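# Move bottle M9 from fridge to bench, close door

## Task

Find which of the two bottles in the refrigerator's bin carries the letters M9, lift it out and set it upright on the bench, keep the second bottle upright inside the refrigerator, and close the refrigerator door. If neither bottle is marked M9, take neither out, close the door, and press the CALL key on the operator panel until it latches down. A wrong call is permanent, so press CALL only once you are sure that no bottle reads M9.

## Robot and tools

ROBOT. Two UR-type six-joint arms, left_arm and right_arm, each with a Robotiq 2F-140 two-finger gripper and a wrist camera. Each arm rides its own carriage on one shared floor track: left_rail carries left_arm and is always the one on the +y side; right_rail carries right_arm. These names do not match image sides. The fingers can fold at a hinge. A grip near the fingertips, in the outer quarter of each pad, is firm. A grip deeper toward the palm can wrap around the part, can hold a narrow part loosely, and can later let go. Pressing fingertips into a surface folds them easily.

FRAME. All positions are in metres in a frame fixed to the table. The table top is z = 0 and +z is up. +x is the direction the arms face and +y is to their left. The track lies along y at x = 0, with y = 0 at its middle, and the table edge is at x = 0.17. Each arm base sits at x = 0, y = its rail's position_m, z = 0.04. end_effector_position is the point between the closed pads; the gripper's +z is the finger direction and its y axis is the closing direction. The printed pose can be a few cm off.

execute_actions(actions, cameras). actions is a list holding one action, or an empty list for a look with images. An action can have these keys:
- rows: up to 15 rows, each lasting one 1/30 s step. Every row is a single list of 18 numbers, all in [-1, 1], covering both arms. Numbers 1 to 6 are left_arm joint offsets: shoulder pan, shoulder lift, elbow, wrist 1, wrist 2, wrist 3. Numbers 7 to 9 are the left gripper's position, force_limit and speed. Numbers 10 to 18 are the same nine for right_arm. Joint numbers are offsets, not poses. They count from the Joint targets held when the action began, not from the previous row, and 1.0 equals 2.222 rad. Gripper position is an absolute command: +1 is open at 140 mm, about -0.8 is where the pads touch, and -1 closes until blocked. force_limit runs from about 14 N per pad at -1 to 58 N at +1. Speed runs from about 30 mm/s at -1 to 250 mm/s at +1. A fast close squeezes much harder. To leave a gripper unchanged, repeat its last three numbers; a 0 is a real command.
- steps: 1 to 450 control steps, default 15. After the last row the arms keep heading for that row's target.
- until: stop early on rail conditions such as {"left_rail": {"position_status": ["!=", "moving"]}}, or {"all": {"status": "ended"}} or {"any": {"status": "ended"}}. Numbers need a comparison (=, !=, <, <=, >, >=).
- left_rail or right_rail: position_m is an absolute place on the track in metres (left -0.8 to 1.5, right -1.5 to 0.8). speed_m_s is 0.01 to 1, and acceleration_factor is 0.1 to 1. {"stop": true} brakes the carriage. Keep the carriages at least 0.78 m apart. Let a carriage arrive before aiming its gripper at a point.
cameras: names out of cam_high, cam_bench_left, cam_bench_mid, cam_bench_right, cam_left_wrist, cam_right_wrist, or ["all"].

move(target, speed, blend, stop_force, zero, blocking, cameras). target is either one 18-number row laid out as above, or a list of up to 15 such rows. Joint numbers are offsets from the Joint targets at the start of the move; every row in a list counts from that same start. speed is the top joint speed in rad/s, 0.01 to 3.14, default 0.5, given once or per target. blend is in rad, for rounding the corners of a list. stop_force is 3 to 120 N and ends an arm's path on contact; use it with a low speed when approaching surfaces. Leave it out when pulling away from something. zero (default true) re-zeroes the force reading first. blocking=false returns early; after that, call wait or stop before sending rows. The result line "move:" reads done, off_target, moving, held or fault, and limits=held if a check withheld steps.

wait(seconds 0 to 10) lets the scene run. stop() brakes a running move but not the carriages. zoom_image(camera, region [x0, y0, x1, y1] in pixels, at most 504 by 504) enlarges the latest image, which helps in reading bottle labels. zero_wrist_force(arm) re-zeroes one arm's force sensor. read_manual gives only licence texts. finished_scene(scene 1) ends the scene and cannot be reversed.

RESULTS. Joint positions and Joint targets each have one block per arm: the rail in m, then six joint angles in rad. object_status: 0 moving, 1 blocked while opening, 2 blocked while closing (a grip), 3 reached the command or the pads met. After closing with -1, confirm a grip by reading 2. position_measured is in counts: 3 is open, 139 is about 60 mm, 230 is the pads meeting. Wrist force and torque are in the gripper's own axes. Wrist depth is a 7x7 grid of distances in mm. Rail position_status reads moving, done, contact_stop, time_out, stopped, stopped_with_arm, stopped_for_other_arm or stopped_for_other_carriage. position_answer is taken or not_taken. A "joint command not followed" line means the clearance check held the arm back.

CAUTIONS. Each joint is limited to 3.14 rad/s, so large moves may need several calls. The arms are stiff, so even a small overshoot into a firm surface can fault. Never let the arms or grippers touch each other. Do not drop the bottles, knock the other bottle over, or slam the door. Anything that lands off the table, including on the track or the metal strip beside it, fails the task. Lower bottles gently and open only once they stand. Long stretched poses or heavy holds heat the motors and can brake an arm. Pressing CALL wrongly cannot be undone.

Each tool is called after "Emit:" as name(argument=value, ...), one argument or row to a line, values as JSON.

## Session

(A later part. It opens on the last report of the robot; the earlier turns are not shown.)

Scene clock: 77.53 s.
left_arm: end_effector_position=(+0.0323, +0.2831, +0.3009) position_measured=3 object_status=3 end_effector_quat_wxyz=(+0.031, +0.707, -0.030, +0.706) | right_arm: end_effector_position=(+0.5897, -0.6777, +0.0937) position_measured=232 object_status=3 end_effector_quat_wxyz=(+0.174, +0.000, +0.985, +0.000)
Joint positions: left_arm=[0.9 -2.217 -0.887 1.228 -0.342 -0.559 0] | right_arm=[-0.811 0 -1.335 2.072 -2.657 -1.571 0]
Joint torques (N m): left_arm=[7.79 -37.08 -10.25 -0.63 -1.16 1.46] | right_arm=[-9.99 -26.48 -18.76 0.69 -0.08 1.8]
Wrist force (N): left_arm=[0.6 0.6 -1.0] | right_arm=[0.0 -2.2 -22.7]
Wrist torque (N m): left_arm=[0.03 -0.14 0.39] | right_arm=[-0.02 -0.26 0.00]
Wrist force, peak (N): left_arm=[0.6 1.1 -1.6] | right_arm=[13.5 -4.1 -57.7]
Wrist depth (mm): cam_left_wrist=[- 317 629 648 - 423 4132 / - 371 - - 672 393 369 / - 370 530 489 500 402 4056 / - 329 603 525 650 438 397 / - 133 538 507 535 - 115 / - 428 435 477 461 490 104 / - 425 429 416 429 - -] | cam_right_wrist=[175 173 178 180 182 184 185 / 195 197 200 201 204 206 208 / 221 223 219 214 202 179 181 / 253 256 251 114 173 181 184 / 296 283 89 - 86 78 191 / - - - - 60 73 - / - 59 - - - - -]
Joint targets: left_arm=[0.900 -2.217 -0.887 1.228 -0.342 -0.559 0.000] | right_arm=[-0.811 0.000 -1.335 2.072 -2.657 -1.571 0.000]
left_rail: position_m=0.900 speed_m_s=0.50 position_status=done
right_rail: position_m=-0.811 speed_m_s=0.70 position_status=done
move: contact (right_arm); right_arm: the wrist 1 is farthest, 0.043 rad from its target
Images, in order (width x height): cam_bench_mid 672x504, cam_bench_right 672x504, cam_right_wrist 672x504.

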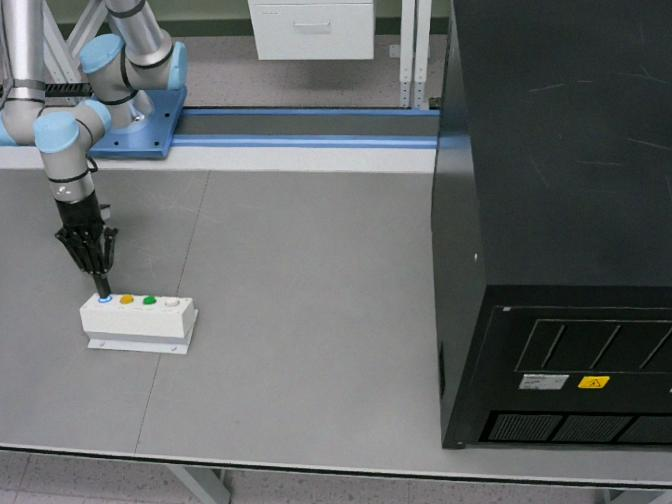

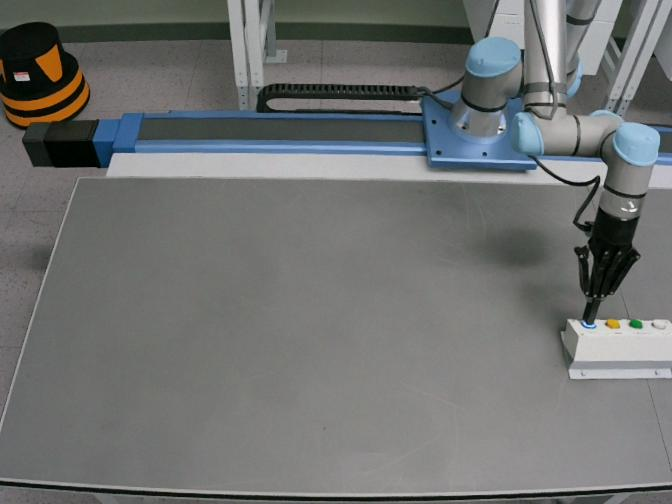

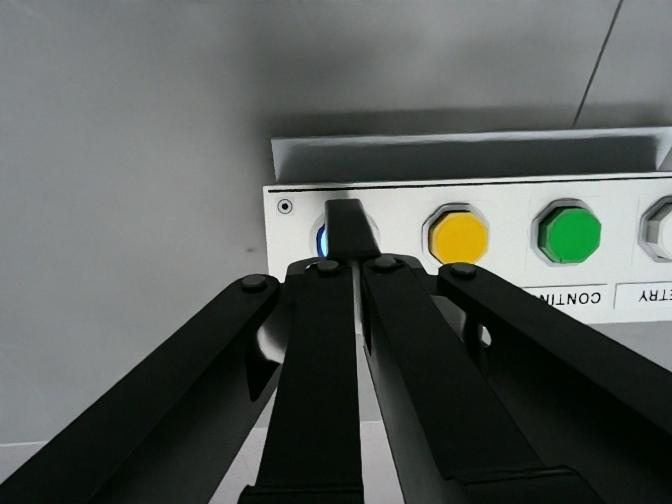

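Emit:
move(
  target=[0,0,0,0,0,0,1,1,1,0,-0.0446,-0.0027,0.0473,0,0,-1,-1,-0.5],
  speed=0.15,
  cameras=["cam_right_wrist","cam_bench_mid","cam_bench_right","cam_left_wrist"],
)

Emit:
zoom_image(
  camera="cam_bench_right",
  region=[522, 220, 672, 390],
)

Scene clock: 80.10 s.
left_arm: end_effector_position=(+0.0323, +0.2831, +0.3009) position_measured=3 object_status=3 end_effector_quat_wxyz=(+0.031, +0.707, -0.030, +0.706) | right_arm: end_effector_position=(+0.5745, -0.6777, +0.1333) position_measured=232 object_status=3 end_effector_quat_wxyz=(+0.174, +0.000, +0.985, +0.000)
Joint positions: left_arm=[0.9 -2.217 -0.887 1.228 -0.342 -0.559 0] | right_arm=[-0.811 0 -1.434 2.066 -2.552 -1.571 0]
Joint torques (N m): left_arm=[7.6 -37.01 -9.71 -0.59 -1.27 1.46] | right_arm=[-9.12 -34.86 -33.78 -1.61 -0.09 1.85]
Wrist force (N): left_arm=[0.7 0.5 -1.3] | right_arm=[0.2 -0.5 -0.7]
Wrist torque (N m): left_arm=[-0.01 -0.14 0.39] | right_arm=[-0.09 -0.02 -0.02]
Wrist force, peak (N): left_arm=[0.6 0.6 -1.7] | right_arm=[-0.2 -2.3 -22.7]
Wrist depth (mm): cam_left_wrist=[- 331 - - - 396 3318 / - 336 820 766 - 407 3712 / - 350 494 501 507 394 - / - 363 - - 553 441 1028 / - 132 534 - 566 503 115 / - 426 433 463 452 463 104 / - 428 453 425 410 429 426] | cam_right_wrist=[210 211 212 215 217 219 222 / 233 230 237 240 243 245 247 / 263 274 268 216 219 218 220 / 304 308 301 109 218 225 227 / 356 - 89 - 86 78 381 / - - - - 60 73 - / - 59 - - - - -]
Joint targets: left_arm=[0.900 -2.217 -0.887 1.228 -0.342 -0.559 0.000] | right_arm=[-0.811 0.000 -1.434 2.066 -2.552 -1.571 0.000]
left_rail: position_m=0.900 speed_m_s=0.50 position_status=done
right_rail: position_m=-0.811 speed_m_s=0.70 position_status=done
move: done
Images, in order (width x height): cam_bench_mid 672x504, cam_bench_right 672x504, cam_left_wrist 672x504, cam_right_wrist 672x504.

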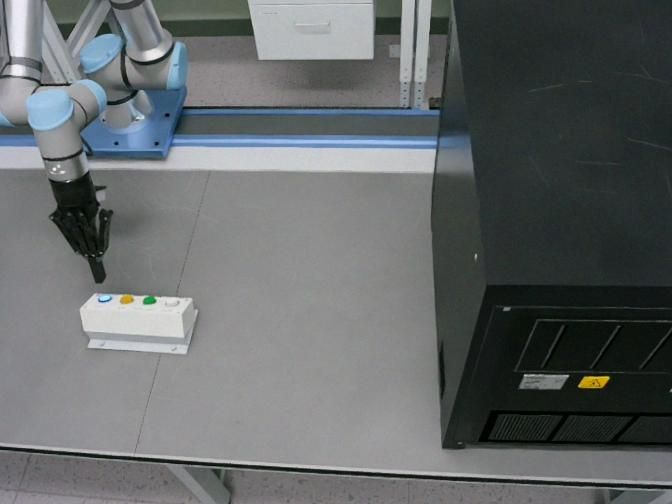

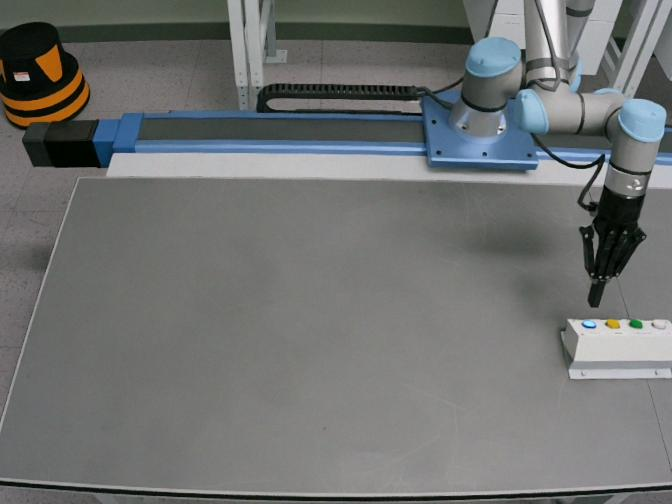

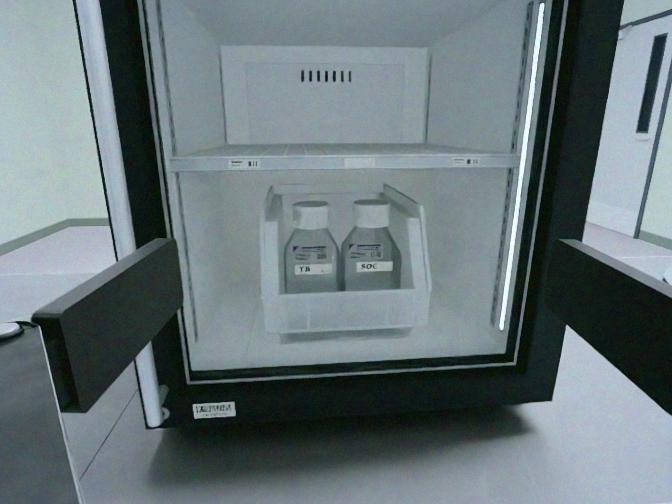

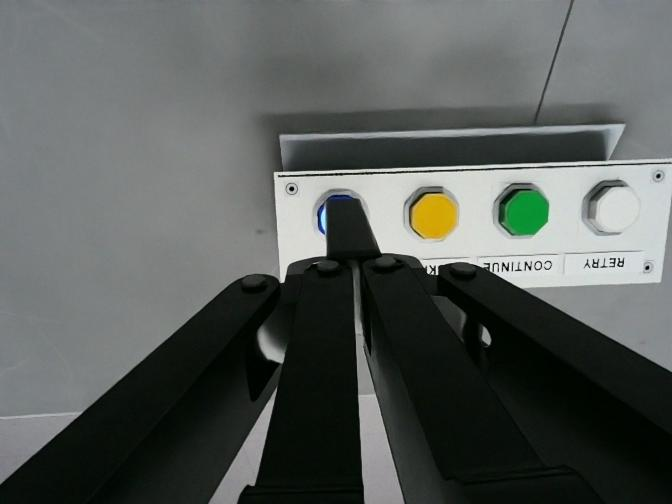

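Scaled by 2.965 from the camera's 672x504 image, which has a finer 960x720 frame.

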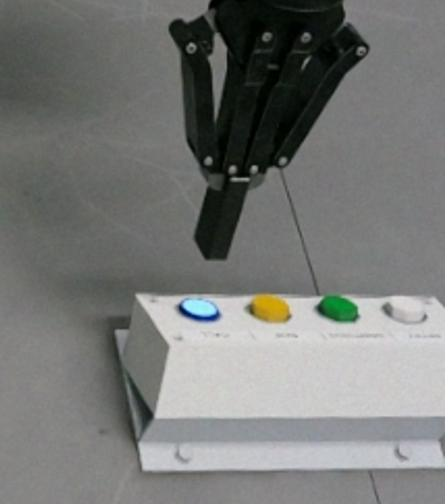

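Emit:
finished_scene(
)

The scene is finished: the task was done.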